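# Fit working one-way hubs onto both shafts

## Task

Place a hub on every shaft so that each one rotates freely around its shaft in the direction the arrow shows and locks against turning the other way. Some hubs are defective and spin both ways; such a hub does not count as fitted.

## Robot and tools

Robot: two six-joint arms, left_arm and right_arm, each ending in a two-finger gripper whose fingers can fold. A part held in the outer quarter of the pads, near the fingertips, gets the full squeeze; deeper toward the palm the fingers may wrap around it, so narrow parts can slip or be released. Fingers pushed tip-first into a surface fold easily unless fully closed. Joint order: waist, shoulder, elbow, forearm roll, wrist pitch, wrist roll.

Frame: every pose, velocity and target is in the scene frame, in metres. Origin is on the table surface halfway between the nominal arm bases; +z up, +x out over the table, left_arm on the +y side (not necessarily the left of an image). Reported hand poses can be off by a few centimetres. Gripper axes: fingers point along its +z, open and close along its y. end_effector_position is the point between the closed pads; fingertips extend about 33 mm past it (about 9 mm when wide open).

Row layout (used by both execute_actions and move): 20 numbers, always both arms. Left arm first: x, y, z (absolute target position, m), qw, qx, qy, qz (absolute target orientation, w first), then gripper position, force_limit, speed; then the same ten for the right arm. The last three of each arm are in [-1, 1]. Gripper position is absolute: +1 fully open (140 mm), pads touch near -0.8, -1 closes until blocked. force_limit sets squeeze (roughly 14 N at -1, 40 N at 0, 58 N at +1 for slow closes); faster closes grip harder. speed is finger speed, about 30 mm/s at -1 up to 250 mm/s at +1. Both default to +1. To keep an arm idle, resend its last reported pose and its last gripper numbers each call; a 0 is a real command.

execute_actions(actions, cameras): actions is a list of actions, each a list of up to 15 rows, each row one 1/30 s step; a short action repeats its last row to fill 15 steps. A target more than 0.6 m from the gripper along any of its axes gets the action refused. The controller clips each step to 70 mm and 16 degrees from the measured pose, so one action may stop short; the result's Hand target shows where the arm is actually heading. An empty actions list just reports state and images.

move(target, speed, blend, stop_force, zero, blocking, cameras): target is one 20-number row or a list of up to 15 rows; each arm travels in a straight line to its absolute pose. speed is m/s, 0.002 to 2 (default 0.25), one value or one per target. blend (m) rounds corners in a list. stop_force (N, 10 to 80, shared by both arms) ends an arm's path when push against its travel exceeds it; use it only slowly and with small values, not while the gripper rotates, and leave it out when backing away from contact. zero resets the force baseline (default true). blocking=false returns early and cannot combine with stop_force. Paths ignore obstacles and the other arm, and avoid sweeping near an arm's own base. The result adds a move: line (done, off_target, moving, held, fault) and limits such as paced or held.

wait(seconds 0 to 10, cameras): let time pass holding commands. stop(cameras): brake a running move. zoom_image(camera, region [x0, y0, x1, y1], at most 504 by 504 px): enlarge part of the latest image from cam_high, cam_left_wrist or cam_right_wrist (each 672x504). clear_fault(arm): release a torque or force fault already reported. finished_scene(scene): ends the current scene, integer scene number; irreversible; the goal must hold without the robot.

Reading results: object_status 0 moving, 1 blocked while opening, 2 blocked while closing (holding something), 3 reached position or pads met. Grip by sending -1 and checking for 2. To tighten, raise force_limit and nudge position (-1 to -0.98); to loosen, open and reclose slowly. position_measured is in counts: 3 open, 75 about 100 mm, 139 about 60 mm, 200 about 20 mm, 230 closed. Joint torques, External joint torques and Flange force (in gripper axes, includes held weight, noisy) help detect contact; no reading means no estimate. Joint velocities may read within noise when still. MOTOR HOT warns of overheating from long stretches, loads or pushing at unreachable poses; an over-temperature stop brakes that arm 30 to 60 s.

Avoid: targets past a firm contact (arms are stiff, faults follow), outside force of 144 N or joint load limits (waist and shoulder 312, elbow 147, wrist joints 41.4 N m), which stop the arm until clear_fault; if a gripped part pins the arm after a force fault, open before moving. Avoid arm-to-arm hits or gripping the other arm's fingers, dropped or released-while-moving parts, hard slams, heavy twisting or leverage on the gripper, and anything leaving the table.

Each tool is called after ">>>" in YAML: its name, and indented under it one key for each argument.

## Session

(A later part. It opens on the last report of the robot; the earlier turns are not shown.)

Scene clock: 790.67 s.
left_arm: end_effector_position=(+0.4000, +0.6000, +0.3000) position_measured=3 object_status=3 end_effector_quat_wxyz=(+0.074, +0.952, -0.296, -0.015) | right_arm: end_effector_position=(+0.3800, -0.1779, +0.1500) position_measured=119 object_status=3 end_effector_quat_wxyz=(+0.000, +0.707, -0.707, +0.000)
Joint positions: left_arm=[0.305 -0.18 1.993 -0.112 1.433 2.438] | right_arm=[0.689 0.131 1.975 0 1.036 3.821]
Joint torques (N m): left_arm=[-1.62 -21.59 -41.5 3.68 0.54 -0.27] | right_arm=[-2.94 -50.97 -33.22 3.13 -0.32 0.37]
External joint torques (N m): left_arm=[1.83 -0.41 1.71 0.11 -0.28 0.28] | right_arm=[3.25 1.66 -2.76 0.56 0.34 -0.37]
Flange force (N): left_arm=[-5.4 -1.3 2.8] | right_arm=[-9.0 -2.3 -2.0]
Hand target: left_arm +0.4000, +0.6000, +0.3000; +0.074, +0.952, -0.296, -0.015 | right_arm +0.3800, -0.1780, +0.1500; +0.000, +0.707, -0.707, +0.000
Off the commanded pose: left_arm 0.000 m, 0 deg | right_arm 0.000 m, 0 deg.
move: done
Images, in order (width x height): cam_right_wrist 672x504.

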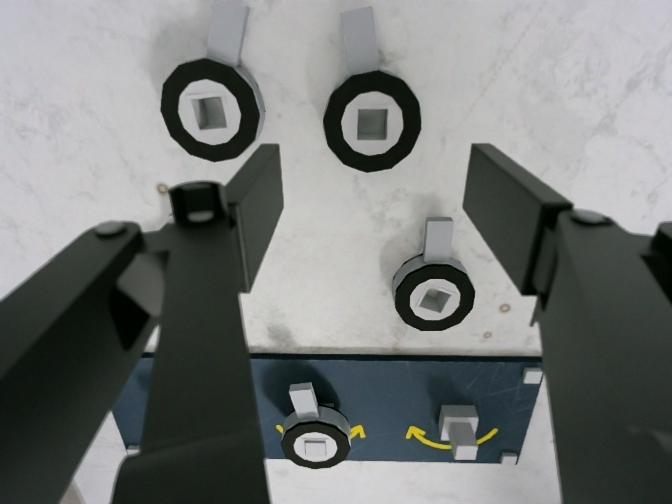

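>>> move:
  target:
    - [0.40,0.60,0.30,0.074,0.952,-0.296,-0.015,1,-1,-1,0.3774,-0.1817,0.12,0,0.7071,-0.7071,0,0.08,-0.05,-1]
    - [0.40,0.60,0.30,0.074,0.952,-0.296,-0.015,1,-1,-1,0.3774,-0.1817,0.034,0,0.7071,-0.7071,0,0.08,-0.05,-1]
    - [0.40,0.60,0.30,0.074,0.952,-0.296,-0.015,1,-1,-1,0.3774,-0.1817,0.034,0,0.7071,-0.7071,0,-1,-0.05,-1]
  speed: 0.15

>>> wait:
  seconds: 0.6

>>> move:
  target:
    - [0.40,0.60,0.30,0.074,0.952,-0.296,-0.015,1,-1,-1,0.3774,-0.1817,0.034,0,0.7071,-0.7071,0,-1,-0.05,-1]
    - [0.40,0.60,0.30,0.074,0.952,-0.296,-0.015,1,-1,-1,0.3774,-0.1817,0.13,0,0.7071,-0.7071,0,-1,-0.05,-1]
    - [0.40,0.60,0.30,0.074,0.952,-0.296,-0.015,1,-1,-1,0.289,0.085,0.13,0,0.7071,-0.7071,0,-1,-0.05,-1]
  speed: [0.05,0.15,0.25]
  cameras: ["cam_right_wrist"]

>>> zoom_image:
  camera: "cam_right_wrist"
  region: [290, 90, 490, 240]

Scene clock: 809.10 s.
left_arm: end_effector_position=(+0.4000, +0.6000, +0.3000) position_measured=3 object_status=3 end_effector_quat_wxyz=(+0.074, +0.952, -0.296, -0.015) | right_arm: end_effector_position=(+0.3774, -0.1817, +0.0340) position_measured=138 object_status=0 end_effector_quat_wxyz=(+0.000, +0.707, -0.707, +0.000)
Joint positions: left_arm=[0.305 -0.18 1.993 -0.112 1.433 2.438] | right_arm=[0.687 0.25 2.084 0 0.807 3.819]
Joint torques (N m): left_arm=[-1.3 -22.52 -41.67 3.63 0.6 -0.23] | right_arm=[-2.81 -53.12 -24.83 2.61 -1.08 0.53]
External joint torques (N m): left_arm=[1.53 0.35 1.83 0.16 -0.35 0.24] | right_arm=[3.13 -2.64 -5.35 0.49 1.1 -0.53]
Flange force (N): left_arm=[-4.1 -1.8 3.3] | right_arm=[-8.3 -2.2 -9.4]
Hand target: left_arm +0.4000, +0.6000, +0.3000; +0.074, +0.952, -0.296, -0.015 | right_arm +0.3774, -0.1817, +0.0340; +0.000, +0.707, -0.707, +0.000
Off the commanded pose: left_arm 0.000 m, 0 deg | right_arm 0.000 m, 0 deg.
move: done

Scene clock: 809.70 s.
left_arm: end_effector_position=(+0.4000, +0.6000, +0.3000) position_measured=3 object_status=3 end_effector_quat_wxyz=(+0.074, +0.952, -0.296, -0.015) | right_arm: end_effector_position=(+0.3774, -0.1817, +0.0340) position_measured=138 object_status=2 end_effector_quat_wxyz=(+0.000, +0.707, -0.707, +0.000)
Joint positions: left_arm=[0.305 -0.18 1.993 -0.112 1.433 2.438] | right_arm=[0.687 0.25 2.084 0 0.807 3.819]
Joint torques (N m): left_arm=[-1.1 -22.51 -41.6 3.63 0.53 -0.23] | right_arm=[-2.68 -52.46 -25.08 2.53 -1 0.48]
External joint torques (N m): left_arm=[1.23 0.96 1.84 0.16 -0.28 0.23] | right_arm=[2.88 -3.41 -5.16 0.56 1.02 -0.48]
Flange force (N): left_arm=[-3.0 -2.1 3.4] | right_arm=[-7.1 -1.4 -10.0]
Hand target: left_arm +0.4000, +0.6000, +0.3000; +0.074, +0.952, -0.296, -0.015 | right_arm +0.3774, -0.1817, +0.0340; +0.000, +0.707, -0.707, +0.000
Tool commands: left_gripper/position=+1.0 left_gripper/force_limit=-1.0 left_gripper/speed=-1.0 right_gripper/position=-1.0 right_gripper/force_limit=-0.05 right_gripper/speed=-1.0
Off the commanded pose: left_arm 0.000 m, 0 deg | right_arm 0.000 m, 0 deg.
wait: 0.60 s; at rest by 0.17 s

Scene clock: 812.03 s.
left_arm: end_effector_position=(+0.4000, +0.6000, +0.3000) position_measured=3 object_status=3 end_effector_quat_wxyz=(+0.074, +0.952, -0.296, -0.015) | right_arm: end_effector_position=(+0.2890, +0.0849, +0.1300) position_measured=138 object_status=2 end_effector_quat_wxyz=(+0.000, +0.707, -0.707, +0.000)
Joint positions: left_arm=[0.305 -0.18 1.993 -0.112 1.433 2.438] | right_arm=[1.065 0.376 1.692 0 1.074 4.197]
Joint torques (N m): left_arm=[-1.45 -21.84 -41.56 3.63 0.6 -0.21] | right_arm=[-2.7 -76.87 -37.3 3.03 -0.41 0.79]
External joint torques (N m): left_arm=[1.72 -0.61 1.69 0.16 -0.33 0.21] | right_arm=[2.76 2.19 0.49 0.73 0.44 -0.79]
Flange force (N): left_arm=[-5.3 -0.8 2.8] | right_arm=[-3.5 1.3 1.4]
Hand target: left_arm +0.4000, +0.6000, +0.3000; +0.074, +0.952, -0.296, -0.015 | right_arm +0.2890, +0.0850, +0.1300; +0.000, +0.707, -0.707, +0.000
Off the commanded pose: left_arm 0.000 m, 0 deg | right_arm 0.000 m, 0 deg.
move: done
Images, in order (width x height): cam_right_wrist 672x504.

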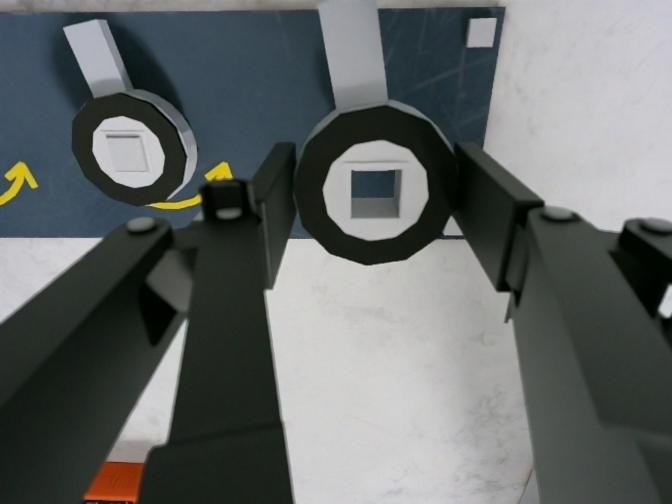

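Scaled by 2.520 from the camera's 672x504 image, which has a finer 960x720 frame.

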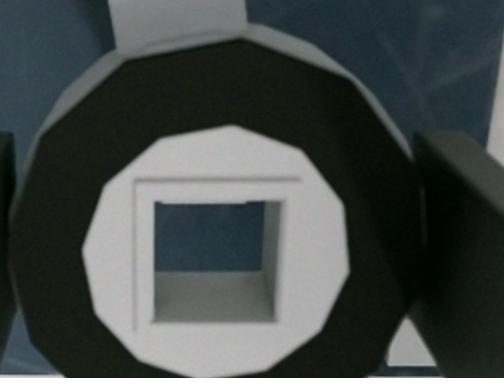

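>>> move:
  target:
    - [0.40,0.60,0.30,0.074,0.952,-0.296,-0.015,1,-1,-1,0.2868,0.0878,0.13,0,0.7071,-0.7071,0,-1,-0.05,-1]
    - [0.40,0.60,0.30,0.074,0.952,-0.296,-0.015,1,-1,-1,0.2868,0.0878,0.084,0,0.7071,-0.7071,0,-1,-0.05,-1]
  speed: 0.1
  cameras: ["cam_right_wrist"]

>>> zoom_image:
  camera: "cam_right_wrist"
  region: [340, 150, 410, 230]

Scene clock: 834.13 s.
left_arm: end_effector_position=(+0.4000, +0.6000, +0.3000) position_measured=3 object_status=3 end_effector_quat_wxyz=(+0.074, +0.952, -0.296, -0.015) | right_arm: end_effector_position=(+0.2868, +0.0878, +0.0841) position_measured=138 object_status=2 end_effector_quat_wxyz=(+0.000, +0.707, -0.707, +0.000)
Joint positions: left_arm=[0.305 -0.18 1.993 -0.112 1.433 2.438] | right_arm=[1.07 0.417 1.727 0 0.998 4.202]
Joint torques (N m): left_arm=[-1.48 -21.76 -41.42 3.71 0.65 -0.31] | right_arm=[-3 -81.41 -34.09 3.01 -0.47 0.48]
External joint torques (N m): left_arm=[1.6 0.13 1.56 0.08 -0.41 0.32] | right_arm=[3.13 4.4 -1.13 0.6 0.5 -0.48]
Flange force (N): left_arm=[-4.4 -1.9 2.9] | right_arm=[-9.7 -0.7 2.2]
Hand target: left_arm +0.4000, +0.6000, +0.3000; +0.074, +0.952, -0.296, -0.015 | right_arm +0.2868, +0.0878, +0.0840; +0.000, +0.707, -0.707, +0.000
Off the commanded pose: left_arm 0.000 m, 0 deg | right_arm 0.000 m, 0 deg.
move: done
Images, in order (width x height): cam_right_wrist 672x504.

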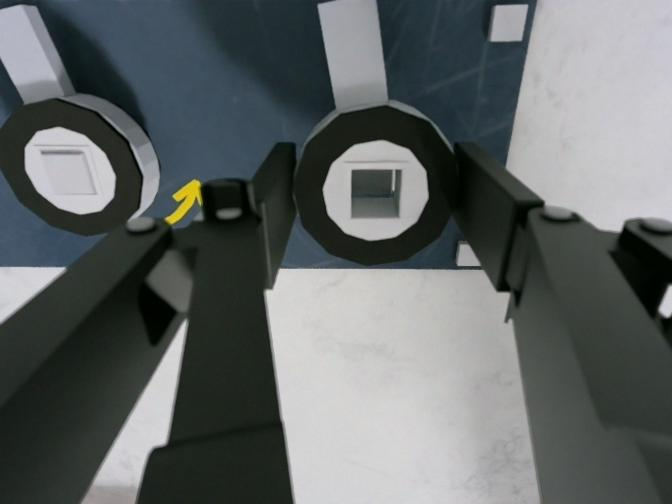

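Scaled by 6.300 from the camera's 672x504 image, which has a finer 960x720 frame.

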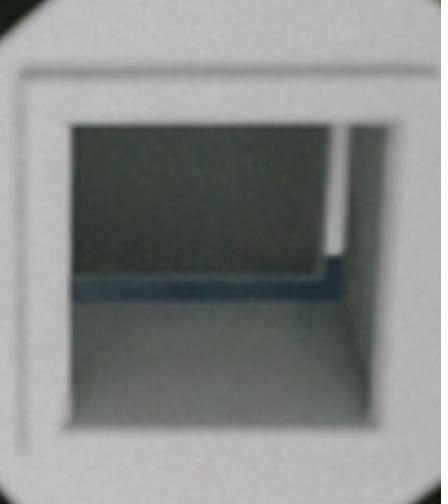

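>>> move:
  target: [0.40,0.60,0.30,0.074,0.952,-0.296,-0.015,1,-1,-1,0.2872,0.0881,0.0825,0,0.7071,-0.7071,0,-1,-0.05,-1]
  speed: 0.03

>>> move:
  target: [0.40,0.60,0.30,0.074,0.952,-0.296,-0.015,1,-1,-1,0.2872,0.0881,0.074,0,0.7071,-0.7071,0,-1,-0.05,-1]
  speed: 0.02
  stop_force: 12
  cameras: ["cam_right_wrist"]

>>> zoom_image:
  camera: "cam_right_wrist"
  region: [340, 150, 410, 230]

Scene clock: 852.97 s.
left_arm: end_effector_position=(+0.4000, +0.6000, +0.3000) position_measured=3 object_status=3 end_effector_quat_wxyz=(+0.074, +0.952, -0.296, -0.015) | right_arm: end_effector_position=(+0.2871, +0.0881, +0.0825) position_measured=138 object_status=2 end_effector_quat_wxyz=(+0.000, +0.707, -0.707, +0.000)
Joint positions: left_arm=[0.305 -0.18 1.993 -0.112 1.433 2.438] | right_arm=[1.07 0.419 1.727 0 0.996 4.202]
Joint torques (N m): left_arm=[-1.47 -22.17 -41.61 3.68 0.59 -0.19] | right_arm=[-3.2 -81.65 -34.12 3.02 -0.2 0.51]
External joint torques (N m): left_arm=[1.59 0.62 1.87 0.1 -0.34 0.19] | right_arm=[3.24 4.61 -1.05 0.58 0.23 -0.51]
Flange force (N): left_arm=[-3.9 -2.1 3.4] | right_arm=[-9.6 -0.6 2.9]
Hand target: left_arm +0.4000, +0.6000, +0.3000; +0.074, +0.952, -0.296, -0.015 | right_arm +0.2872, +0.0881, +0.0825; +0.000, +0.707, -0.707, +0.000
Off the commanded pose: left_arm 0.000 m, 0 deg | right_arm 0.000 m, 0 deg.
move: done

Scene clock: 854.20 s.
left_arm: end_effector_position=(+0.4000, +0.6000, +0.3000) position_measured=3 object_status=3 end_effector_quat_wxyz=(+0.074, +0.952, -0.296, -0.015) | right_arm: end_effector_position=(+0.2872, +0.0881, +0.0740) position_measured=138 object_status=2 end_effector_quat_wxyz=(+0.000, +0.707, -0.707, +0.000)
Joint positions: left_arm=[0.305 -0.18 1.993 -0.112 1.433 2.438] | right_arm=[1.069 0.426 1.734 0 0.982 4.202]
Joint torques (N m): left_arm=[-1.18 -22.01 -41.46 3.69 0.51 -0.24] | right_arm=[-2.59 -81.62 -33.77 2.94 -0.39 0.49]
External joint torques (N m): left_arm=[1.33 0.17 1.63 0.09 -0.26 0.25] | right_arm=[2.93 4.13 -1.07 0.64 0.41 -0.49]
Flange force (N): left_arm=[-3.8 -1.4 2.9] | right_arm=[-9.0 -0.7 2.3]
Hand target: left_arm +0.4000, +0.6000, +0.3000; +0.074, +0.952, -0.296, -0.015 | right_arm +0.2872, +0.0881, +0.0740; +0.000, +0.707, -0.707, +0.000
Off the commanded pose: left_arm 0.000 m, 0 deg | right_arm 0.000 m, 0 deg.
move: done
Images, in order (width x height): cam_right_wrist 672x504.

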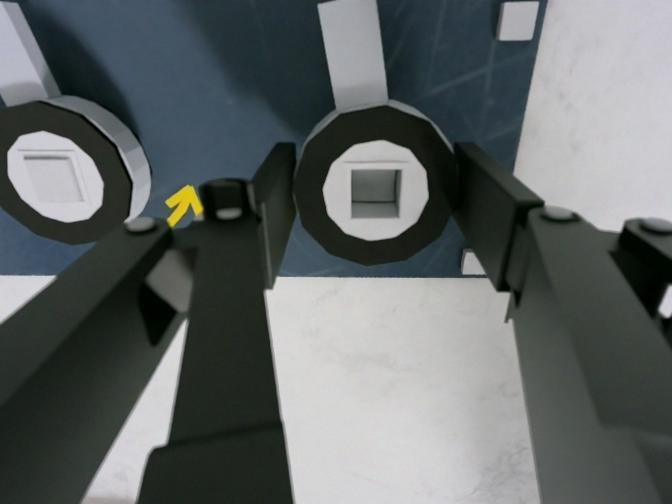

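Scaled by 6.300 from the camera's 672x504 image, which has a finer 960x720 frame.

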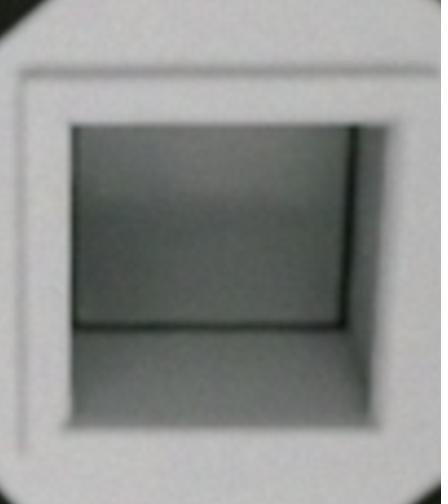

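>>> move:
  target: [0.40,0.60,0.30,0.074,0.952,-0.296,-0.015,1,-1,-1,0.2872,0.0881,0.046,0,0.7071,-0.7071,0,-1,-0.05,-1]
  speed: 0.03
  stop_force: 15

>>> move:
  target: [0.40,0.60,0.30,0.074,0.952,-0.296,-0.015,1,-1,-1,0.2872,0.0881,0.0545,0,0.7071,-0.7071,0,-1,-0.05,-1]
  speed: 0.03
  cameras: ["cam_right_wrist"]

Scene clock: 864.23 s.
left_arm: end_effector_position=(+0.4000, +0.6000, +0.3000) position_measured=3 object_status=3 end_effector_quat_wxyz=(+0.074, +0.952, -0.296, -0.015) | right_arm: end_effector_position=(+0.2872, +0.0881, +0.0558) position_measured=138 object_status=2 end_effector_quat_wxyz=(+0.000, +0.707, -0.707, +0.000)
Joint positions: left_arm=[0.305 -0.18 1.993 -0.112 1.433 2.438] | right_arm=[1.069 0.443 1.747 0 0.952 4.202]
Joint torques (N m): left_arm=[-1.18 -22.16 -41.45 3.66 0.59 -0.13] | right_arm=[-3.71 -77.05 -29.61 2.67 -0.41 0.55]
External joint torques (N m): left_arm=[1.36 0.36 1.67 0.13 -0.34 0.14] | right_arm=[3.99 -1.21 -4.44 0.82 0.44 -0.55]
Flange force (N): left_arm=[-3.5 -1.5 3.1] | right_arm=[-9.6 0.5 -4.9]
Hand target: left_arm +0.4000, +0.6000, +0.3000; +0.074, +0.952, -0.296, -0.015 | right_arm +0.2872, +0.0881, +0.0558; +0.000, +0.707, -0.707, +0.000
Off the commanded pose: left_arm 0.000 m, 0 deg | right_arm 0.010 m, 0 deg.
move: contact (right_arm)

Scene clock: 864.93 s.
left_arm: end_effector_position=(+0.4000, +0.6000, +0.3000) position_measured=3 object_status=3 end_effector_quat_wxyz=(+0.074, +0.952, -0.296, -0.015) | right_arm: end_effector_position=(+0.2872, +0.0881, +0.0545) position_measured=138 object_status=2 end_effector_quat_wxyz=(+0.000, +0.707, -0.707, +0.000)
Joint positions: left_arm=[0.305 -0.18 1.993 -0.112 1.433 2.438] | right_arm=[1.069 0.444 1.747 0 0.95 4.202]
Joint torques (N m): left_arm=[-1.54 -22.53 -41.72 3.58 0.47 -0.22] | right_arm=[-4.51 -67.78 -23.77 2.32 -0.53 0.46]
External joint torques (N m): left_arm=[1.75 0.49 1.86 0.21 -0.22 0.23] | right_arm=[4.69 -10.63 -10.32 1.18 0.56 -0.46]
Flange force (N): left_arm=[-4.4 -2.2 3.1] | right_arm=[-10.1 1.5 -18.1]
Hand target: left_arm +0.4000, +0.6000, +0.3000; +0.074, +0.952, -0.296, -0.015 | right_arm +0.2872, +0.0881, +0.0545; +0.000, +0.707, -0.707, +0.000
Off the commanded pose: left_arm 0.000 m, 0 deg | right_arm 0.000 m, 0 deg.
move: done
Images, in order (width x height): cam_right_wrist 672x504.

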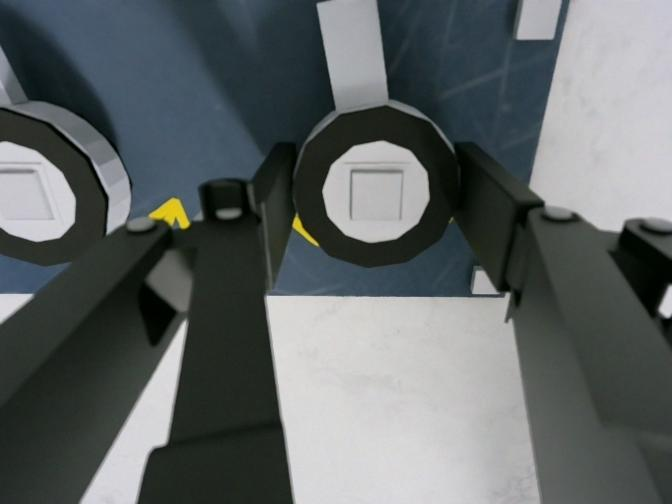

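>>> move:
  target:
    - [0.40,0.60,0.30,0.074,0.952,-0.296,-0.015,1,-1,-1,0.2872,0.0881,0.0555,0,0.7071,-0.7071,0,-1,-0.05,-1]
    - [0.40,0.60,0.30,0.074,0.952,-0.296,-0.015,1,-1,-1,0.2865,0.0884,0.0555,0,0.6293,-0.7771,0,-1,-0.05,-1]
  speed: 0.1
  cameras: ["cam_right_wrist"]

>>> move:
  target: [0.40,0.60,0.30,0.074,0.952,-0.296,-0.015,1,-1,-1,0.2872,0.0881,0.0555,0,0.7071,-0.7071,0,-1,-0.05,-1]
  speed: 0.1
  cameras: ["cam_right_wrist"]

Scene clock: 882.20 s.
left_arm: end_effector_position=(+0.4000, +0.6000, +0.3000) position_measured=3 object_status=3 end_effector_quat_wxyz=(+0.074, +0.952, -0.296, -0.015) | right_arm: end_effector_position=(+0.2865, +0.0884, +0.0555) position_measured=138 object_status=2 end_effector_quat_wxyz=(+0.000, -0.629, +0.777, +0.000)
Joint positions: left_arm=[0.305 -0.18 1.993 -0.112 1.433 2.438] | right_arm=[1.07 0.443 1.747 0 0.951 4.412]
Joint torques (N m): left_arm=[-1.67 -21.83 -41.28 3.72 0.6 -0.19] | right_arm=[5.77 -81.86 -30.42 6.31 0.83 0.58]
External joint torques (N m): left_arm=[1.76 0.31 1.5 0.07 -0.35 0.2] | right_arm=[-5.5 3.56 -3.66 -2.8 -0.8 -0.58]
Flange force (N): left_arm=[-4.2 -2.3 2.7] | right_arm=[-9.0 -11.0 2.2]
Hand target: left_arm +0.4000, +0.6000, +0.3000; +0.074, +0.952, -0.296, -0.015 | right_arm +0.2865, +0.0884, +0.0555; +0.000, -0.629, +0.777, +0.000
Off the commanded pose: left_arm 0.000 m, 0 deg | right_arm 0.000 m, 0 deg.
move: done
Images, in order (width x height): cam_right_wrist 672x504.

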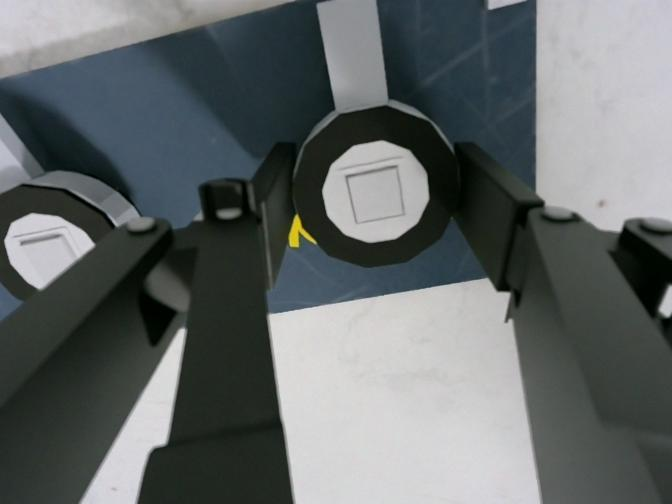

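Scene clock: 883.67 s.
left_arm: end_effector_position=(+0.4000, +0.6000, +0.3000) position_measured=3 object_status=3 end_effector_quat_wxyz=(+0.074, +0.952, -0.296, -0.015) | right_arm: end_effector_position=(+0.2872, +0.0881, +0.0556) position_measured=139 object_status=2 end_effector_quat_wxyz=(+0.000, +0.707, -0.707, +0.000)
Joint positions: left_arm=[0.305 -0.18 1.993 -0.112 1.433 2.438] | right_arm=[1.069 0.443 1.747 0 0.951 4.202]
Joint torques (N m): left_arm=[-1.42 -21.4 -41.42 3.72 0.51 -0.19] | right_arm=[-0.82 -79.03 -31.53 3.24 -1.02 -0.19]
External joint torques (N m): left_arm=[1.63 -0.59 1.58 0.08 -0.26 0.2] | right_arm=[1.1 0.72 -2.56 0.25 1.04 0.19]
Flange force (N): left_arm=[-5.0 -0.7 2.5] | right_arm=[-7.3 -1.7 -2.8]
Hand target: left_arm +0.4000, +0.6000, +0.3000; +0.074, +0.952, -0.296, -0.015 | right_arm +0.2872, +0.0881, +0.0555; +0.000, +0.707, -0.707, +0.000
Off the commanded pose: left_arm 0.000 m, 0 deg | right_arm 0.000 m, 0 deg.
move: done
Images, in order (width x height): cam_right_wrist 672x504.

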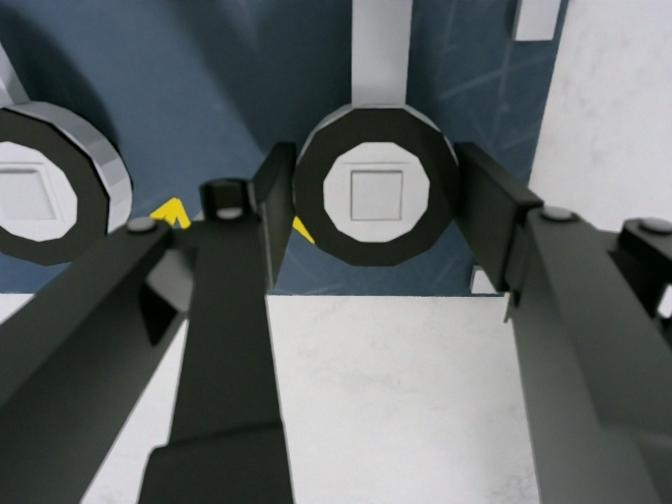

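>>> move:
  target:
    - [0.40,0.60,0.30,0.074,0.952,-0.296,-0.015,1,-1,-1,0.2872,0.0881,0.0556,0,0.7071,-0.7071,0,0.08,-0.05,-1]
    - [0.40,0.60,0.30,0.074,0.952,-0.296,-0.015,1,-1,-1,0.2872,0.0881,0.12,0,0.7071,-0.7071,0,0.08,-0.05,-1]
    - [0.40,0.60,0.30,0.074,0.952,-0.296,-0.015,1,-1,-1,0.355,0.075,0.16,0,0.7071,-0.7071,0,0.08,-0.05,-1]
  speed: [0.05,0.1,0.25]
  cameras: ["cam_right_wrist"]

>>> zoom_image:
  camera: "cam_right_wrist"
  region: [180, 60, 580, 300]

Scene clock: 903.33 s.
left_arm: end_effector_position=(+0.4000, +0.6000, +0.3000) position_measured=3 object_status=3 end_effector_quat_wxyz=(+0.074, +0.952, -0.296, -0.015) | right_arm: end_effector_position=(+0.3549, +0.0750, +0.1600) position_measured=119 object_status=3 end_effector_quat_wxyz=(+0.000, +0.707, -0.707, +0.000)
Joint positions: left_arm=[0.305 -0.18 1.993 -0.112 1.433 2.438] | right_arm=[0.981 0.389 1.614 0 1.139 4.114]
Joint torques (N m): left_arm=[-0.96 -22.05 -41.57 3.64 0.53 -0.19] | right_arm=[-4.25 -79.61 -34.93 3.33 -0.38 0.49]
External joint torques (N m): left_arm=[1.07 0.53 1.8 0.15 -0.28 0.2] | right_arm=[4.66 2.54 -3.06 0.56 0.4 -0.49]
Flange force (N): left_arm=[-3.1 -1.3 3.3] | right_arm=[-12.2 -0.9 -2.0]
Hand target: left_arm +0.4000, +0.6000, +0.3000; +0.074, +0.952, -0.296, -0.015 | right_arm +0.3550, +0.0750, +0.1600; +0.000, +0.707, -0.707, +0.000
Off the commanded pose: left_arm 0.000 m, 0 deg | right_arm 0.000 m, 0 deg.
move: done
Images, in order (width x height): cam_right_wrist 672x504.

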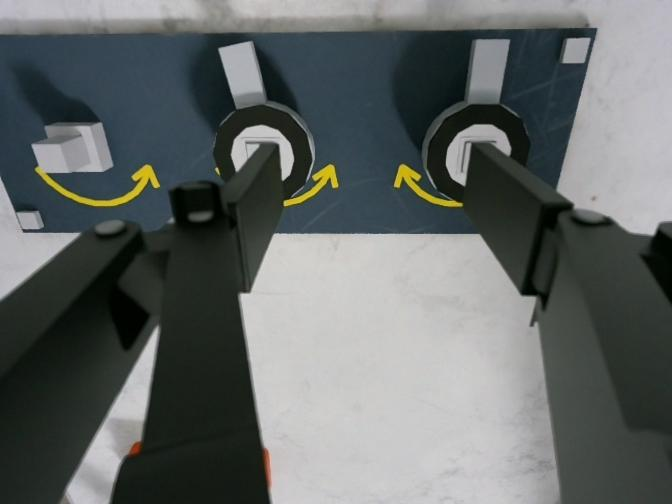

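Scaled by 1.260 from the camera's 672x504 image, which has a finer 960x720 frame.

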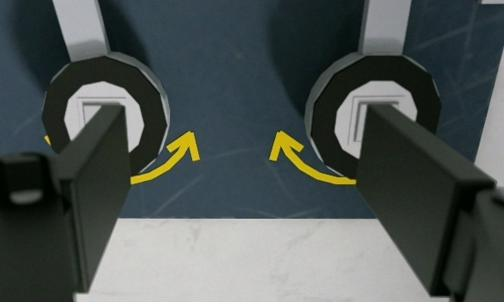

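>>> move:
  target: [0.40,0.60,0.30,0.074,0.952,-0.296,-0.015,1,-1,-1,0.2884,0.0917,0.15,0,0.7071,-0.7071,0,0.08,-0.05,-1]
  cameras: ["cam_right_wrist"]

>>> zoom_image:
  camera: "cam_right_wrist"
  region: [290, 60, 490, 210]

>>> move:
  target: [0.40,0.60,0.30,0.074,0.952,-0.296,-0.015,1,-1,-1,0.4174,0.0917,0.15,0,0.7071,-0.7071,0,0.08,-0.05,-1]
  cameras: ["cam_right_wrist"]

>>> zoom_image:
  camera: "cam_right_wrist"
  region: [290, 60, 490, 210]

Scene clock: 913.73 s.
left_arm: end_effector_position=(+0.4000, +0.6000, +0.3000) position_measured=3 object_status=3 end_effector_quat_wxyz=(+0.074, +0.952, -0.296, -0.015) | right_arm: end_effector_position=(+0.2885, +0.0917, +0.1500) position_measured=119 object_status=3 end_effector_quat_wxyz=(+0.000, +0.707, -0.707, +0.000)
Joint positions: left_arm=[0.305 -0.18 1.993 -0.112 1.433 2.438] | right_arm=[1.07 0.37 1.661 0 1.111 4.203]
Joint torques (N m): left_arm=[-1.41 -21.77 -41.25 3.63 0.59 -0.19] | right_arm=[-1.75 -77.64 -36.03 3.32 -0.22 0.6]
External joint torques (N m): left_arm=[1.56 -0.01 1.42 0.16 -0.34 0.2] | right_arm=[1.51 3.08 -1.44 0.5 0.25 -0.6]
Flange force (N): left_arm=[-4.2 -1.6 2.5] | right_arm=[-7.5 -2.3 0.4]
Hand target: left_arm +0.4000, +0.6000, +0.3000; +0.074, +0.952, -0.296, -0.015 | right_arm +0.2884, +0.0917, +0.1500; +0.000, +0.707, -0.707, +0.000
Off the commanded pose: left_arm 0.000 m, 0 deg | right_arm 0.000 m, 0 deg.
move: done
Images, in order (width x height): cam_right_wrist 672x504.

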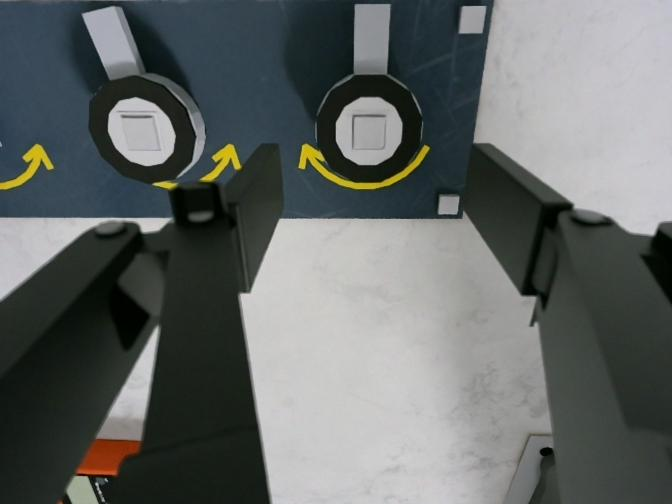

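Scaled by 2.520 from the camera's 672x504 image, which has a finer 960x720 frame.

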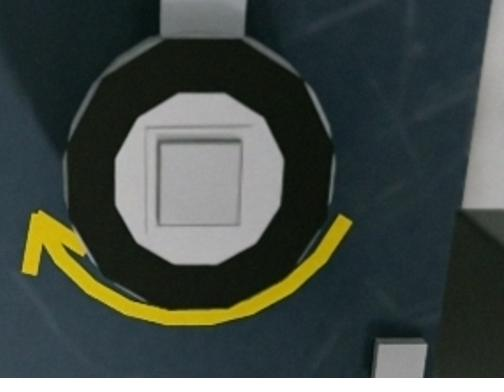

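Scene clock: 914.73 s.
left_arm: end_effector_position=(+0.4000, +0.6000, +0.3000) position_measured=3 object_status=3 end_effector_quat_wxyz=(+0.074, +0.952, -0.296, -0.015) | right_arm: end_effector_position=(+0.4173, +0.0917, +0.1500) position_measured=119 object_status=3 end_effector_quat_wxyz=(+0.000, +0.707, -0.707, +0.000)
Joint positions: left_arm=[0.305 -0.18 1.993 -0.112 1.433 2.438] | right_arm=[0.928 0.466 1.517 0 1.159 4.06]
Joint torques (N m): left_arm=[-1.39 -22.36 -41.55 3.73 0.58 -0.21] | right_arm=[-3.04 -85.47 -35.53 3.28 -0.14 0.33]
External joint torques (N m): left_arm=[1.54 0.46 1.7 0.06 -0.33 0.22] | right_arm=[3.54 0.54 -2.83 0.64 0.17 -0.33]
Flange force (N): left_arm=[-3.9 -2.0 3.1] | right_arm=[-8.5 -1.0 -2.6]
Hand target: left_arm +0.4000, +0.6000, +0.3000; +0.074, +0.952, -0.296, -0.015 | right_arm +0.4174, +0.0917, +0.1500; +0.000, +0.707, -0.707, +0.000
Off the commanded pose: left_arm 0.000 m, 0 deg | right_arm 0.000 m, 0 deg.
move: done
Images, in order (width x height): cam_right_wrist 672x504.

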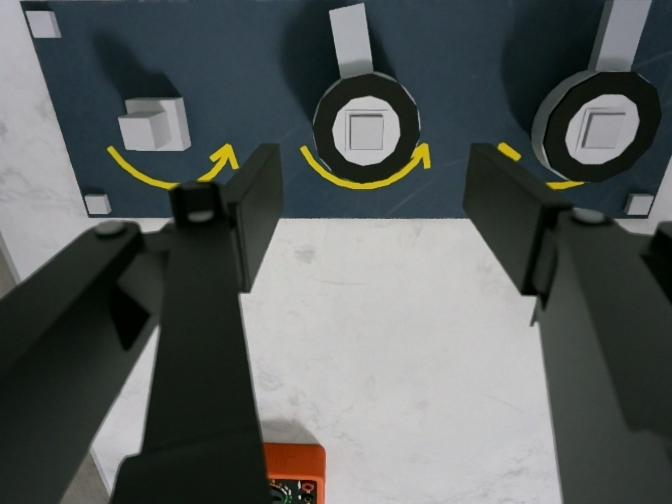

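Scaled by 2.520 from the camera's 672x504 image, which has a finer 960x720 frame.

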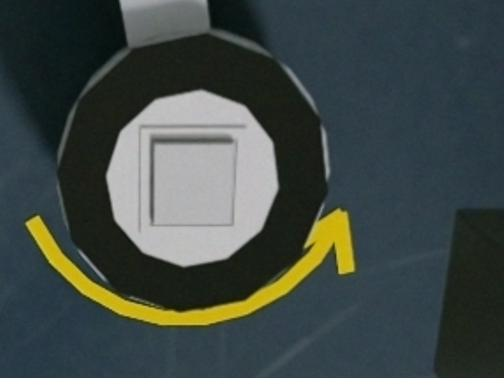

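>>> move:
  target: [0.40,0.60,0.30,0.074,0.952,-0.296,-0.015,1,-1,-1,0.481,-0.183,0.15,0,0.7071,-0.7071,0,0.08,-0.05,-1]
  cameras: ["cam_right_wrist"]

>>> zoom_image:
  camera: "cam_right_wrist"
  region: [290, 60, 490, 210]

Scene clock: 924.97 s.
left_arm: end_effector_position=(+0.4000, +0.6000, +0.3000) position_measured=3 object_status=3 end_effector_quat_wxyz=(+0.074, +0.952, -0.296, -0.015) | right_arm: end_effector_position=(+0.4810, -0.1829, +0.1500) position_measured=119 object_status=3 end_effector_quat_wxyz=(+0.000, +0.707, -0.707, +0.000)
Joint positions: left_arm=[0.305 -0.18 1.993 -0.112 1.433 2.438] | right_arm=[0.583 0.242 1.837 0 1.063 3.716]
Joint torques (N m): left_arm=[-1.57 -22.17 -41.57 3.65 0.54 -0.2] | right_arm=[-2.66 -63.77 -33.88 3.14 -0.39 0.44]
External joint torques (N m): left_arm=[1.71 0.49 1.8 0.13 -0.29 0.21] | right_arm=[3.08 2.37 -2.66 0.6 0.41 -0.44]
Flange force (N): left_arm=[-4.3 -2.2 3.1] | right_arm=[-8.6 -4.8 -1.4]
Hand target: left_arm +0.4000, +0.6000, +0.3000; +0.074, +0.952, -0.296, -0.015 | right_arm +0.4810, -0.1830, +0.1500; +0.000, +0.707, -0.707, +0.000
Off the commanded pose: left_arm 0.000 m, 0 deg | right_arm 0.000 m, 0 deg.
move: done
Images, in order (width x height): cam_right_wrist 672x504.

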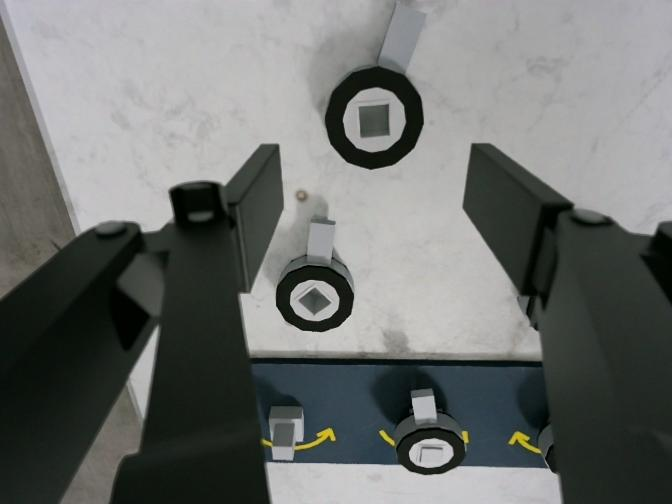

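Scaled by 2.520 from the camera's 672x504 image, which has a finer 960x720 frame.

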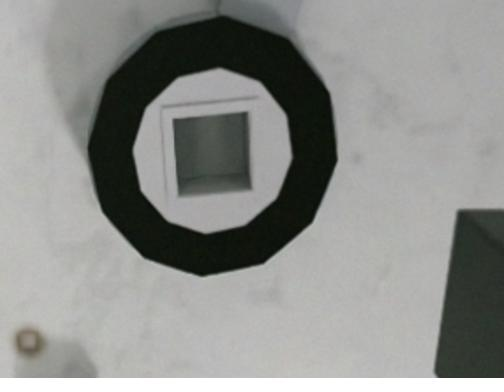

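>>> move:
  target:
    - [0.40,0.60,0.30,0.074,0.952,-0.296,-0.015,1,-1,-1,0.4770,-0.187,0.12,0,0.7071,-0.7071,0,0.08,-0.05,-1]
    - [0.40,0.60,0.30,0.074,0.952,-0.296,-0.015,1,-1,-1,0.4770,-0.187,0.034,0,0.7071,-0.7071,0,0.08,-0.05,-1]
    - [0.40,0.60,0.30,0.074,0.952,-0.296,-0.015,1,-1,-1,0.4770,-0.187,0.034,0,0.7071,-0.7071,0,-1,-0.05,-1]
  speed: 0.15

>>> wait:
  seconds: 0.6

>>> move:
  target:
    - [0.40,0.60,0.30,0.074,0.952,-0.296,-0.015,1,-1,-1,0.4770,-0.187,0.034,0,0.7071,-0.7071,0,-1,-0.05,-1]
    - [0.40,0.60,0.30,0.074,0.952,-0.296,-0.015,1,-1,-1,0.4770,-0.187,0.14,0,0.7071,-0.7071,0,-1,-0.05,-1]
    - [0.40,0.60,0.30,0.074,0.952,-0.296,-0.015,1,-1,-1,0.546,0.089,0.14,0,0.6691,-0.7431,0,-1,-0.05,-1]
    - [0.40,0.60,0.30,0.074,0.952,-0.296,-0.015,1,-1,-1,0.546,0.089,0.084,0,0.6691,-0.7431,0,-1,-0.05,-1]
  speed: [0.05,0.15,0.25,0.1]
  cameras: ["cam_right_wrist"]

>>> zoom_image:
  camera: "cam_right_wrist"
  region: [330, 140, 420, 240]

Scene clock: 945.87 s.
left_arm: end_effector_position=(+0.4000, +0.6000, +0.3000) position_measured=3 object_status=3 end_effector_quat_wxyz=(+0.074, +0.952, -0.296, -0.015) | right_arm: end_effector_position=(+0.4770, -0.1870, +0.0340) position_measured=138 object_status=0 end_effector_quat_wxyz=(+0.000, +0.707, -0.707, +0.000)
Joint positions: left_arm=[0.305 -0.18 1.993 -0.112 1.433 2.438] | right_arm=[0.581 0.348 1.943 0 0.85 3.714]
Joint torques (N m): left_arm=[-1.75 -21.74 -41.93 3.67 0.49 -0.26] | right_arm=[-2.27 -63.34 -26.4 2.75 -0.99 0.43]
External joint torques (N m): left_arm=[1.87 0.25 2.19 0.11 -0.24 0.27] | right_arm=[2.55 -3.42 -5.02 0.46 1.01 -0.43]
Flange force (N): left_arm=[-5.2 -1.9 3.6] | right_arm=[-6.3 -3.1 -9.1]
Hand target: left_arm +0.4000, +0.6000, +0.3000; +0.074, +0.952, -0.296, -0.015 | right_arm +0.4770, -0.1870, +0.0340; +0.000, +0.707, -0.707, +0.000
Off the commanded pose: left_arm 0.000 m, 0 deg | right_arm 0.000 m, 0 deg.
move: done

Scene clock: 946.47 s.
left_arm: end_effector_position=(+0.4000, +0.6000, +0.3000) position_measured=3 object_status=3 end_effector_quat_wxyz=(+0.074, +0.952, -0.296, -0.015) | right_arm: end_effector_position=(+0.4770, -0.1870, +0.0340) position_measured=138 object_status=2 end_effector_quat_wxyz=(+0.000, +0.707, -0.707, +0.000)
Joint positions: left_arm=[0.305 -0.18 1.993 -0.112 1.433 2.438] | right_arm=[0.581 0.348 1.943 0 0.85 3.714]
Joint torques (N m): left_arm=[-1.76 -21.88 -41.39 3.63 0.54 -0.28] | right_arm=[-2.81 -63.69 -26.47 2.65 -0.94 0.47]
External joint torques (N m): left_arm=[1.96 -0.21 1.57 0.15 -0.28 0.28] | right_arm=[2.93 -2.97 -4.92 0.55 0.96 -0.47]
Flange force (N): left_arm=[-5.3 -1.9 2.5] | right_arm=[-7.0 -3.1 -8.4]
Hand target: left_arm +0.4000, +0.6000, +0.3000; +0.074, +0.952, -0.296, -0.015 | right_arm +0.4770, -0.1870, +0.0340; +0.000, +0.707, -0.707, +0.000
Tool commands: left_gripper/position=+1.0 left_gripper/force_limit=-1.0 left_gripper/speed=-1.0 right_gripper/position=-1.0 right_gripper/force_limit=-0.05 right_gripper/speed=-1.0
Off the commanded pose: left_arm 0.000 m, 0 deg | right_arm 0.000 m, 0 deg.
wait: 0.60 s; at rest by 0.17 s

Scene clock: 949.43 s.
left_arm: end_effector_position=(+0.4000, +0.6000, +0.3000) position_measured=3 object_status=3 end_effector_quat_wxyz=(+0.074, +0.952, -0.296, -0.015) | right_arm: end_effector_position=(+0.5460, +0.0890, +0.0841) position_measured=138 object_status=2 end_effector_quat_wxyz=(+0.000, -0.669, +0.743, +0.000)
Joint positions: left_arm=[0.305 -0.18 1.993 -0.112 1.433 2.438] | right_arm=[0.809 0.626 1.385 0 1.13 4.045]
Joint torques (N m): left_arm=[-1.46 -21.53 -41.43 3.6 0.53 -0.27] | right_arm=[-2.68 -101.5 -36.82 3.22 -0.36 0.51]
External joint torques (N m): left_arm=[1.59 -0.21 1.58 0.19 -0.27 0.28] | right_arm=[3.03 2.84 -1.11 0.66 0.39 -0.51]
Flange force (N): left_arm=[-4.7 -1.3 2.6] | right_arm=[-7.9 -2.1 0.5]
Hand target: left_arm +0.4000, +0.6000, +0.3000; +0.074, +0.952, -0.296, -0.015 | right_arm +0.5460, +0.0890, +0.0840; +0.000, -0.669, +0.743, +0.000
Off the commanded pose: left_arm 0.000 m, 0 deg | right_arm 0.000 m, 0 deg.
move: done
Images, in order (width x height): cam_right_wrist 672x504.

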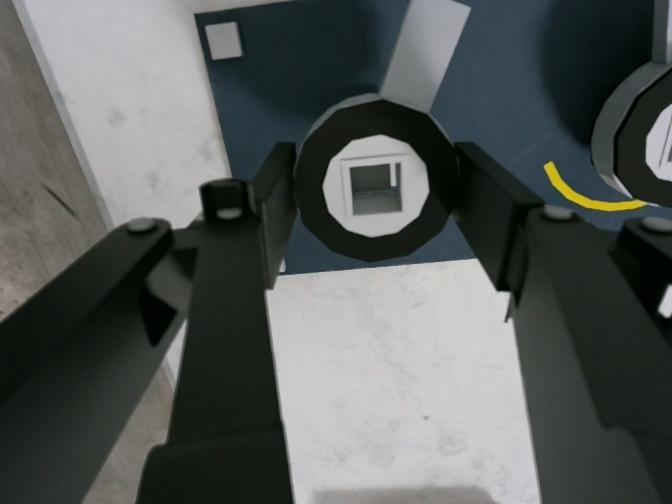

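Scaled by 5.040 from the camera's 672x504 image, which has a finer 960x720 frame.

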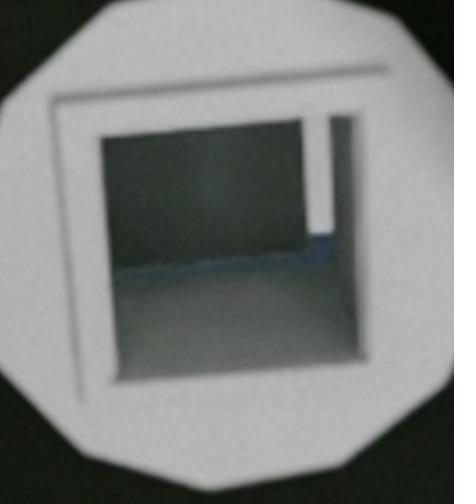

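>>> move:
  target: [0.40,0.60,0.30,0.074,0.952,-0.296,-0.015,1,-1,-1,0.5481,0.0896,0.0825,0,0.6724,-0.7402,0,-1,-0.05,-1]
  speed: 0.03
  cameras: ["cam_right_wrist"]

>>> zoom_image:
  camera: "cam_right_wrist"
  region: [340, 150, 410, 230]

Scene clock: 968.40 s.
left_arm: end_effector_position=(+0.4000, +0.6000, +0.3000) position_measured=3 object_status=3 end_effector_quat_wxyz=(+0.074, +0.952, -0.296, -0.015) | right_arm: end_effector_position=(+0.5481, +0.0896, +0.0825) position_measured=138 object_status=2 end_effector_quat_wxyz=(+0.000, +0.672, -0.740, +0.000)
Joint positions: left_arm=[0.305 -0.18 1.993 -0.112 1.433 2.438] | right_arm=[0.807 0.63 1.382 0 1.13 4.035]
Joint torques (N m): left_arm=[-1.38 -22.06 -41.76 3.61 0.54 -0.2] | right_arm=[-2.65 -102.55 -37.25 3.29 -0.38 0.68]
External joint torques (N m): left_arm=[1.55 0.18 1.91 0.18 -0.29 0.2] | right_arm=[3.03 3.98 -0.51 0.57 0.41 -0.68]
Flange force (N): left_arm=[-4.4 -1.4 3.3] | right_arm=[-7.8 -2.5 1.8]
Hand target: left_arm +0.4000, +0.6000, +0.3000; +0.074, +0.952, -0.296, -0.015 | right_arm +0.5481, +0.0896, +0.0825; +0.000, -0.672, +0.740, +0.000
Off the commanded pose: left_arm 0.000 m, 0 deg | right_arm 0.000 m, 0 deg.
move: done
Images, in order (width x height): cam_right_wrist 672x504.

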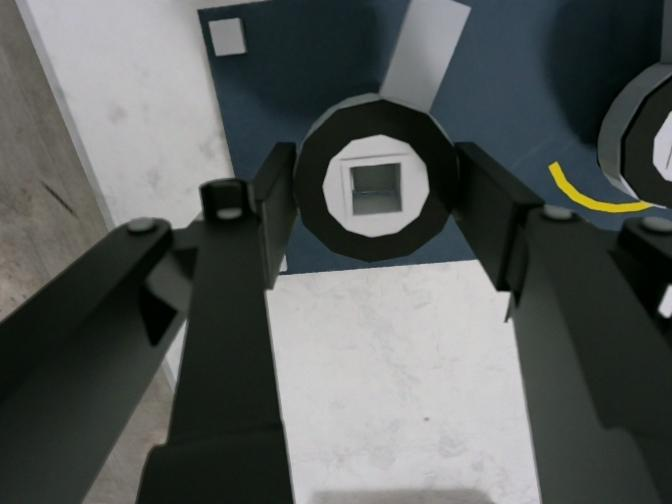

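Scaled by 6.300 from the camera's 672x504 image, which has a finer 960x720 frame.

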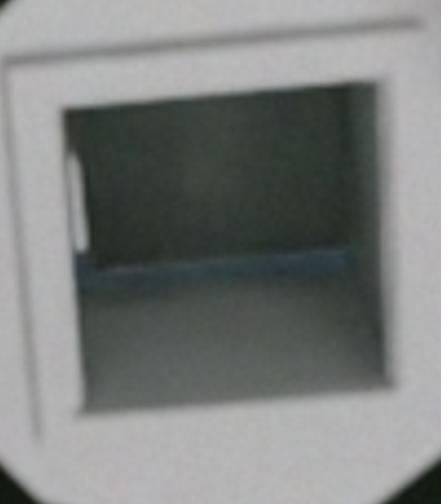

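>>> move:
  target: [0.40,0.60,0.30,0.074,0.952,-0.296,-0.015,1,-1,-1,0.5475,0.0896,0.0815,0,0.6724,-0.7402,0,-1,-0.05,-1]
  speed: 0.03

>>> move:
  target: [0.40,0.60,0.30,0.074,0.952,-0.296,-0.015,1,-1,-1,0.5475,0.0896,0.074,0,0.6724,-0.7402,0,-1,-0.05,-1]
  speed: 0.02
  stop_force: 12
  cameras: ["cam_right_wrist"]

>>> zoom_image:
  camera: "cam_right_wrist"
  region: [340, 150, 410, 230]

Scene clock: 983.30 s.
left_arm: end_effector_position=(+0.4000, +0.6000, +0.3000) position_measured=3 object_status=3 end_effector_quat_wxyz=(+0.074, +0.952, -0.296, -0.015) | right_arm: end_effector_position=(+0.5475, +0.0896, +0.0815) position_measured=138 object_status=2 end_effector_quat_wxyz=(+0.000, +0.672, -0.740, +0.000)
Joint positions: left_arm=[0.305 -0.18 1.993 -0.112 1.433 2.438] | right_arm=[0.808 0.63 1.383 0 1.128 4.036]
Joint torques (N m): left_arm=[-1.75 -22.41 -41.45 3.69 0.62 -0.31] | right_arm=[-2.76 -103.45 -37.04 3.28 -0.34 0.55]
External joint torques (N m): left_arm=[1.9 0.82 1.63 0.1 -0.38 0.31] | right_arm=[3.25 4.77 -0.77 0.59 0.37 -0.55]
Flange force (N): left_arm=[-4.2 -3.3 3.1] | right_arm=[-9.5 -3.2 2.2]
Hand target: left_arm +0.4000, +0.6000, +0.3000; +0.074, +0.952, -0.296, -0.015 | right_arm +0.5475, +0.0896, +0.0815; +0.000, -0.672, +0.740, +0.000
Off the commanded pose: left_arm 0.000 m, 0 deg | right_arm 0.000 m, 0 deg.
move: done

Scene clock: 984.53 s.
left_arm: end_effector_position=(+0.4000, +0.6000, +0.3000) position_measured=3 object_status=3 end_effector_quat_wxyz=(+0.074, +0.952, -0.296, -0.015) | right_arm: end_effector_position=(+0.5475, +0.0896, +0.0740) position_measured=138 object_status=2 end_effector_quat_wxyz=(+0.000, +0.672, -0.740, +0.000)
Joint positions: left_arm=[0.305 -0.18 1.993 -0.112 1.433 2.438] | right_arm=[0.808 0.635 1.389 0 1.117 4.036]
Joint torques (N m): left_arm=[-1.81 -22.14 -41.53 3.63 0.56 -0.27] | right_arm=[-4.92 -102.44 -34.5 2.39 0.63 0.56]
External joint torques (N m): left_arm=[1.98 0.23 1.63 0.17 -0.31 0.27] | right_arm=[5.74 3.48 -3.11 1.48 -0.6 -0.56]
Flange force (N): left_arm=[-5.0 -2.5 2.8] | right_arm=[-13.7 -2.8 1.1]
Hand target: left_arm +0.4000, +0.6000, +0.3000; +0.074, +0.952, -0.296, -0.015 | right_arm +0.5475, +0.0896, +0.0740; +0.000, -0.672, +0.740, +0.000
Off the commanded pose: left_arm 0.000 m, 0 deg | right_arm 0.000 m, 0 deg.
move: done
Images, in order (width x height): cam_right_wrist 672x504.

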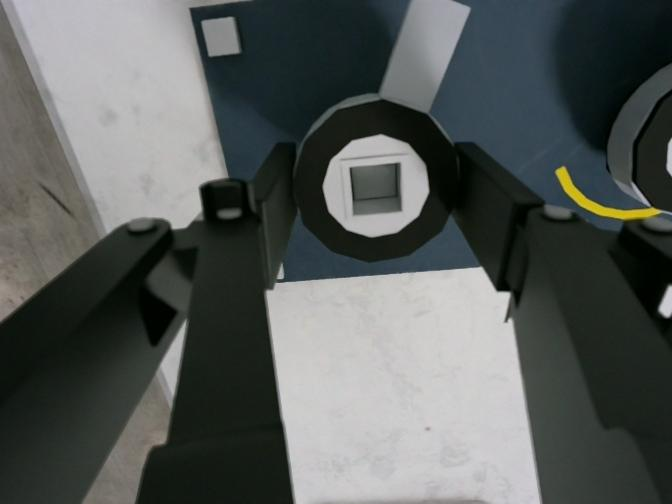

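Scaled by 6.300 from the camera's 672x504 image, which has a finer 960x720 frame.

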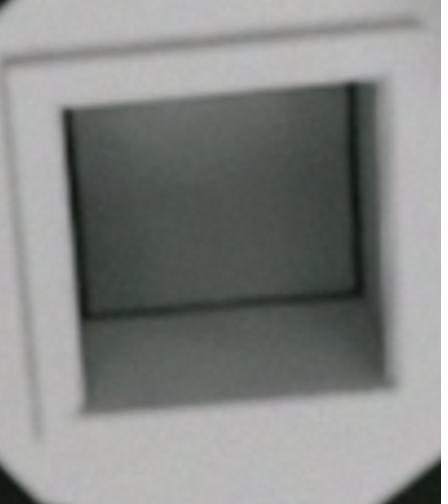

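>>> move:
  target: [0.40,0.60,0.30,0.074,0.952,-0.296,-0.015,1,-1,-1,0.5475,0.0897,0.046,0,0.6724,-0.7402,0,-1,-0.05,-1]
  speed: 0.03
  stop_force: 15

>>> move:
  target:
    - [0.40,0.60,0.30,0.074,0.952,-0.296,-0.015,1,-1,-1,0.5475,0.0897,0.0545,0,0.6724,-0.7402,0,-1,-0.05,-1]
    - [0.40,0.60,0.30,0.074,0.952,-0.296,-0.015,1,-1,-1,0.5479,0.0895,0.0545,0,0.7632,-0.6461,0,-1,-0.05,-1]
  speed: 0.1
  cameras: ["cam_right_wrist"]

>>> move:
  target: [0.40,0.60,0.30,0.074,0.952,-0.296,-0.015,1,-1,-1,0.5475,0.0897,0.0545,0,0.6724,-0.7402,0,-1,-0.05,-1]
  speed: 0.1
  cameras: ["cam_right_wrist"]

Scene clock: 1001.93 s.
left_arm: end_effector_position=(+0.4000, +0.6000, +0.3000) position_measured=3 object_status=3 end_effector_quat_wxyz=(+0.074, +0.952, -0.296, -0.015) | right_arm: end_effector_position=(+0.5475, +0.0897, +0.0561) position_measured=138 object_status=2 end_effector_quat_wxyz=(+0.000, +0.672, -0.740, +0.000)
Joint positions: left_arm=[0.305 -0.18 1.993 -0.112 1.433 2.438] | right_arm=[0.808 0.649 1.402 0 1.091 4.036]
Joint torques (N m): left_arm=[-1.43 -22.31 -41.73 3.66 0.53 -0.16] | right_arm=[-4.63 -95.51 -31.08 2.53 -0.42 0.51]
External joint torques (N m): left_arm=[1.55 0.93 2.01 0.12 -0.29 0.17] | right_arm=[5.1 -4.1 -6.07 1.27 0.45 -0.51]
Flange force (N): left_arm=[-3.6 -2.3 3.6] | right_arm=[-11.3 -1.8 -7.9]
Hand target: left_arm +0.4000, +0.6000, +0.3000; +0.074, +0.952, -0.296, -0.015 | right_arm +0.5476, +0.0897, +0.0561; +0.000, -0.672, +0.740, +0.000
Off the commanded pose: left_arm 0.000 m, 0 deg | right_arm 0.010 m, 0 deg.
move: contact (right_arm)

Scene clock: 1003.70 s.
left_arm: end_effector_position=(+0.4000, +0.6000, +0.3000) position_measured=3 object_status=3 end_effector_quat_wxyz=(+0.074, +0.952, -0.296, -0.015) | right_arm: end_effector_position=(+0.5479, +0.0895, +0.0545) position_measured=138 object_status=2 end_effector_quat_wxyz=(+0.000, +0.763, -0.646, +0.000)
Joint positions: left_arm=[0.305 -0.18 1.993 -0.112 1.433 2.438] | right_arm=[0.807 0.65 1.403 0 1.089 3.774]
Joint torques (N m): left_arm=[-1.07 -22.15 -41.72 3.63 0.49 -0.29] | right_arm=[-13.72 -88.74 -31.4 -0.66 -3.29 0.3]
External joint torques (N m): left_arm=[1.15 0.54 1.85 0.16 -0.25 0.29] | right_arm=[14.05 -10.98 -5.74 4.45 3.3 -0.3]
Flange force (N): left_arm=[-3.4 -1.5 3.3] | right_arm=[-14.2 7.5 -17.0]
Hand target: left_arm +0.4000, +0.6000, +0.3000; +0.074, +0.952, -0.296, -0.015 | right_arm +0.5479, +0.0895, +0.0545; +0.000, +0.763, -0.646, +0.000
Off the commanded pose: left_arm 0.000 m, 0 deg | right_arm 0.000 m, 0 deg.
move: done
Images, in order (width x height): cam_right_wrist 672x504.

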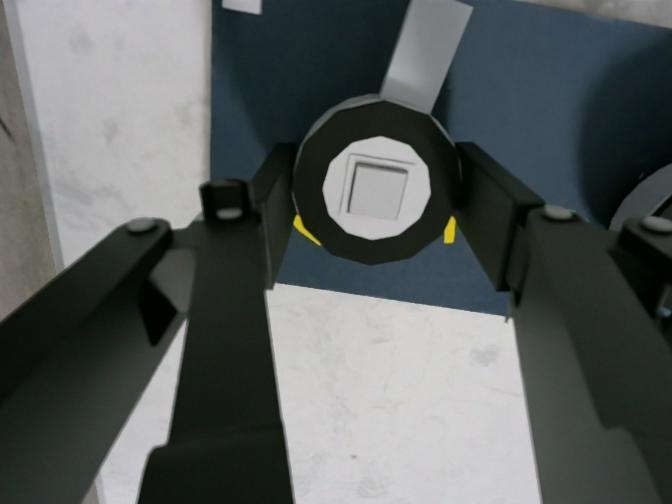

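Scene clock: 1005.43 s.
left_arm: end_effector_position=(+0.4000, +0.6000, +0.3000) position_measured=3 object_status=3 end_effector_quat_wxyz=(+0.074, +0.952, -0.296, -0.015) | right_arm: end_effector_position=(+0.5475, +0.0897, +0.0545) position_measured=138 object_status=2 end_effector_quat_wxyz=(+0.000, +0.672, -0.740, +0.000)
Joint positions: left_arm=[0.305 -0.18 1.993 -0.112 1.433 2.438] | right_arm=[0.808 0.65 1.403 0 1.089 4.036]
Joint torques (N m): left_arm=[-1.6 -22.27 -41.81 3.64 0.59 -0.22] | right_arm=[-4.32 -103.02 -35.54 3.26 -0.57 1.16]
External joint torques (N m): left_arm=[1.71 0.78 2.08 0.14 -0.34 0.22] | right_arm=[4.76 3.46 -1.54 0.54 0.59 -1.16]
Flange force (N): left_arm=[-4.2 -2.4 3.8] | right_arm=[-10.3 -2.5 0.7]
Hand target: left_arm +0.4000, +0.6000, +0.3000; +0.074, +0.952, -0.296, -0.015 | right_arm +0.5475, +0.0897, +0.0545; +0.000, -0.672, +0.740, +0.000
Off the commanded pose: left_arm 0.000 m, 0 deg | right_arm 0.000 m, 0 deg.
move: done
Images, in order (width x height): cam_right_wrist 672x504.

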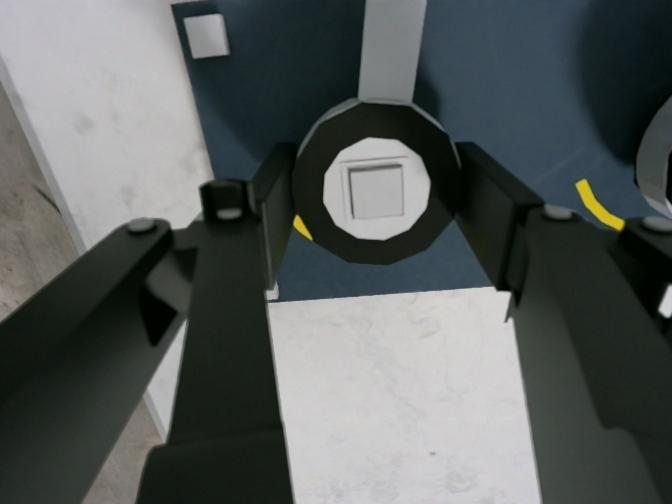

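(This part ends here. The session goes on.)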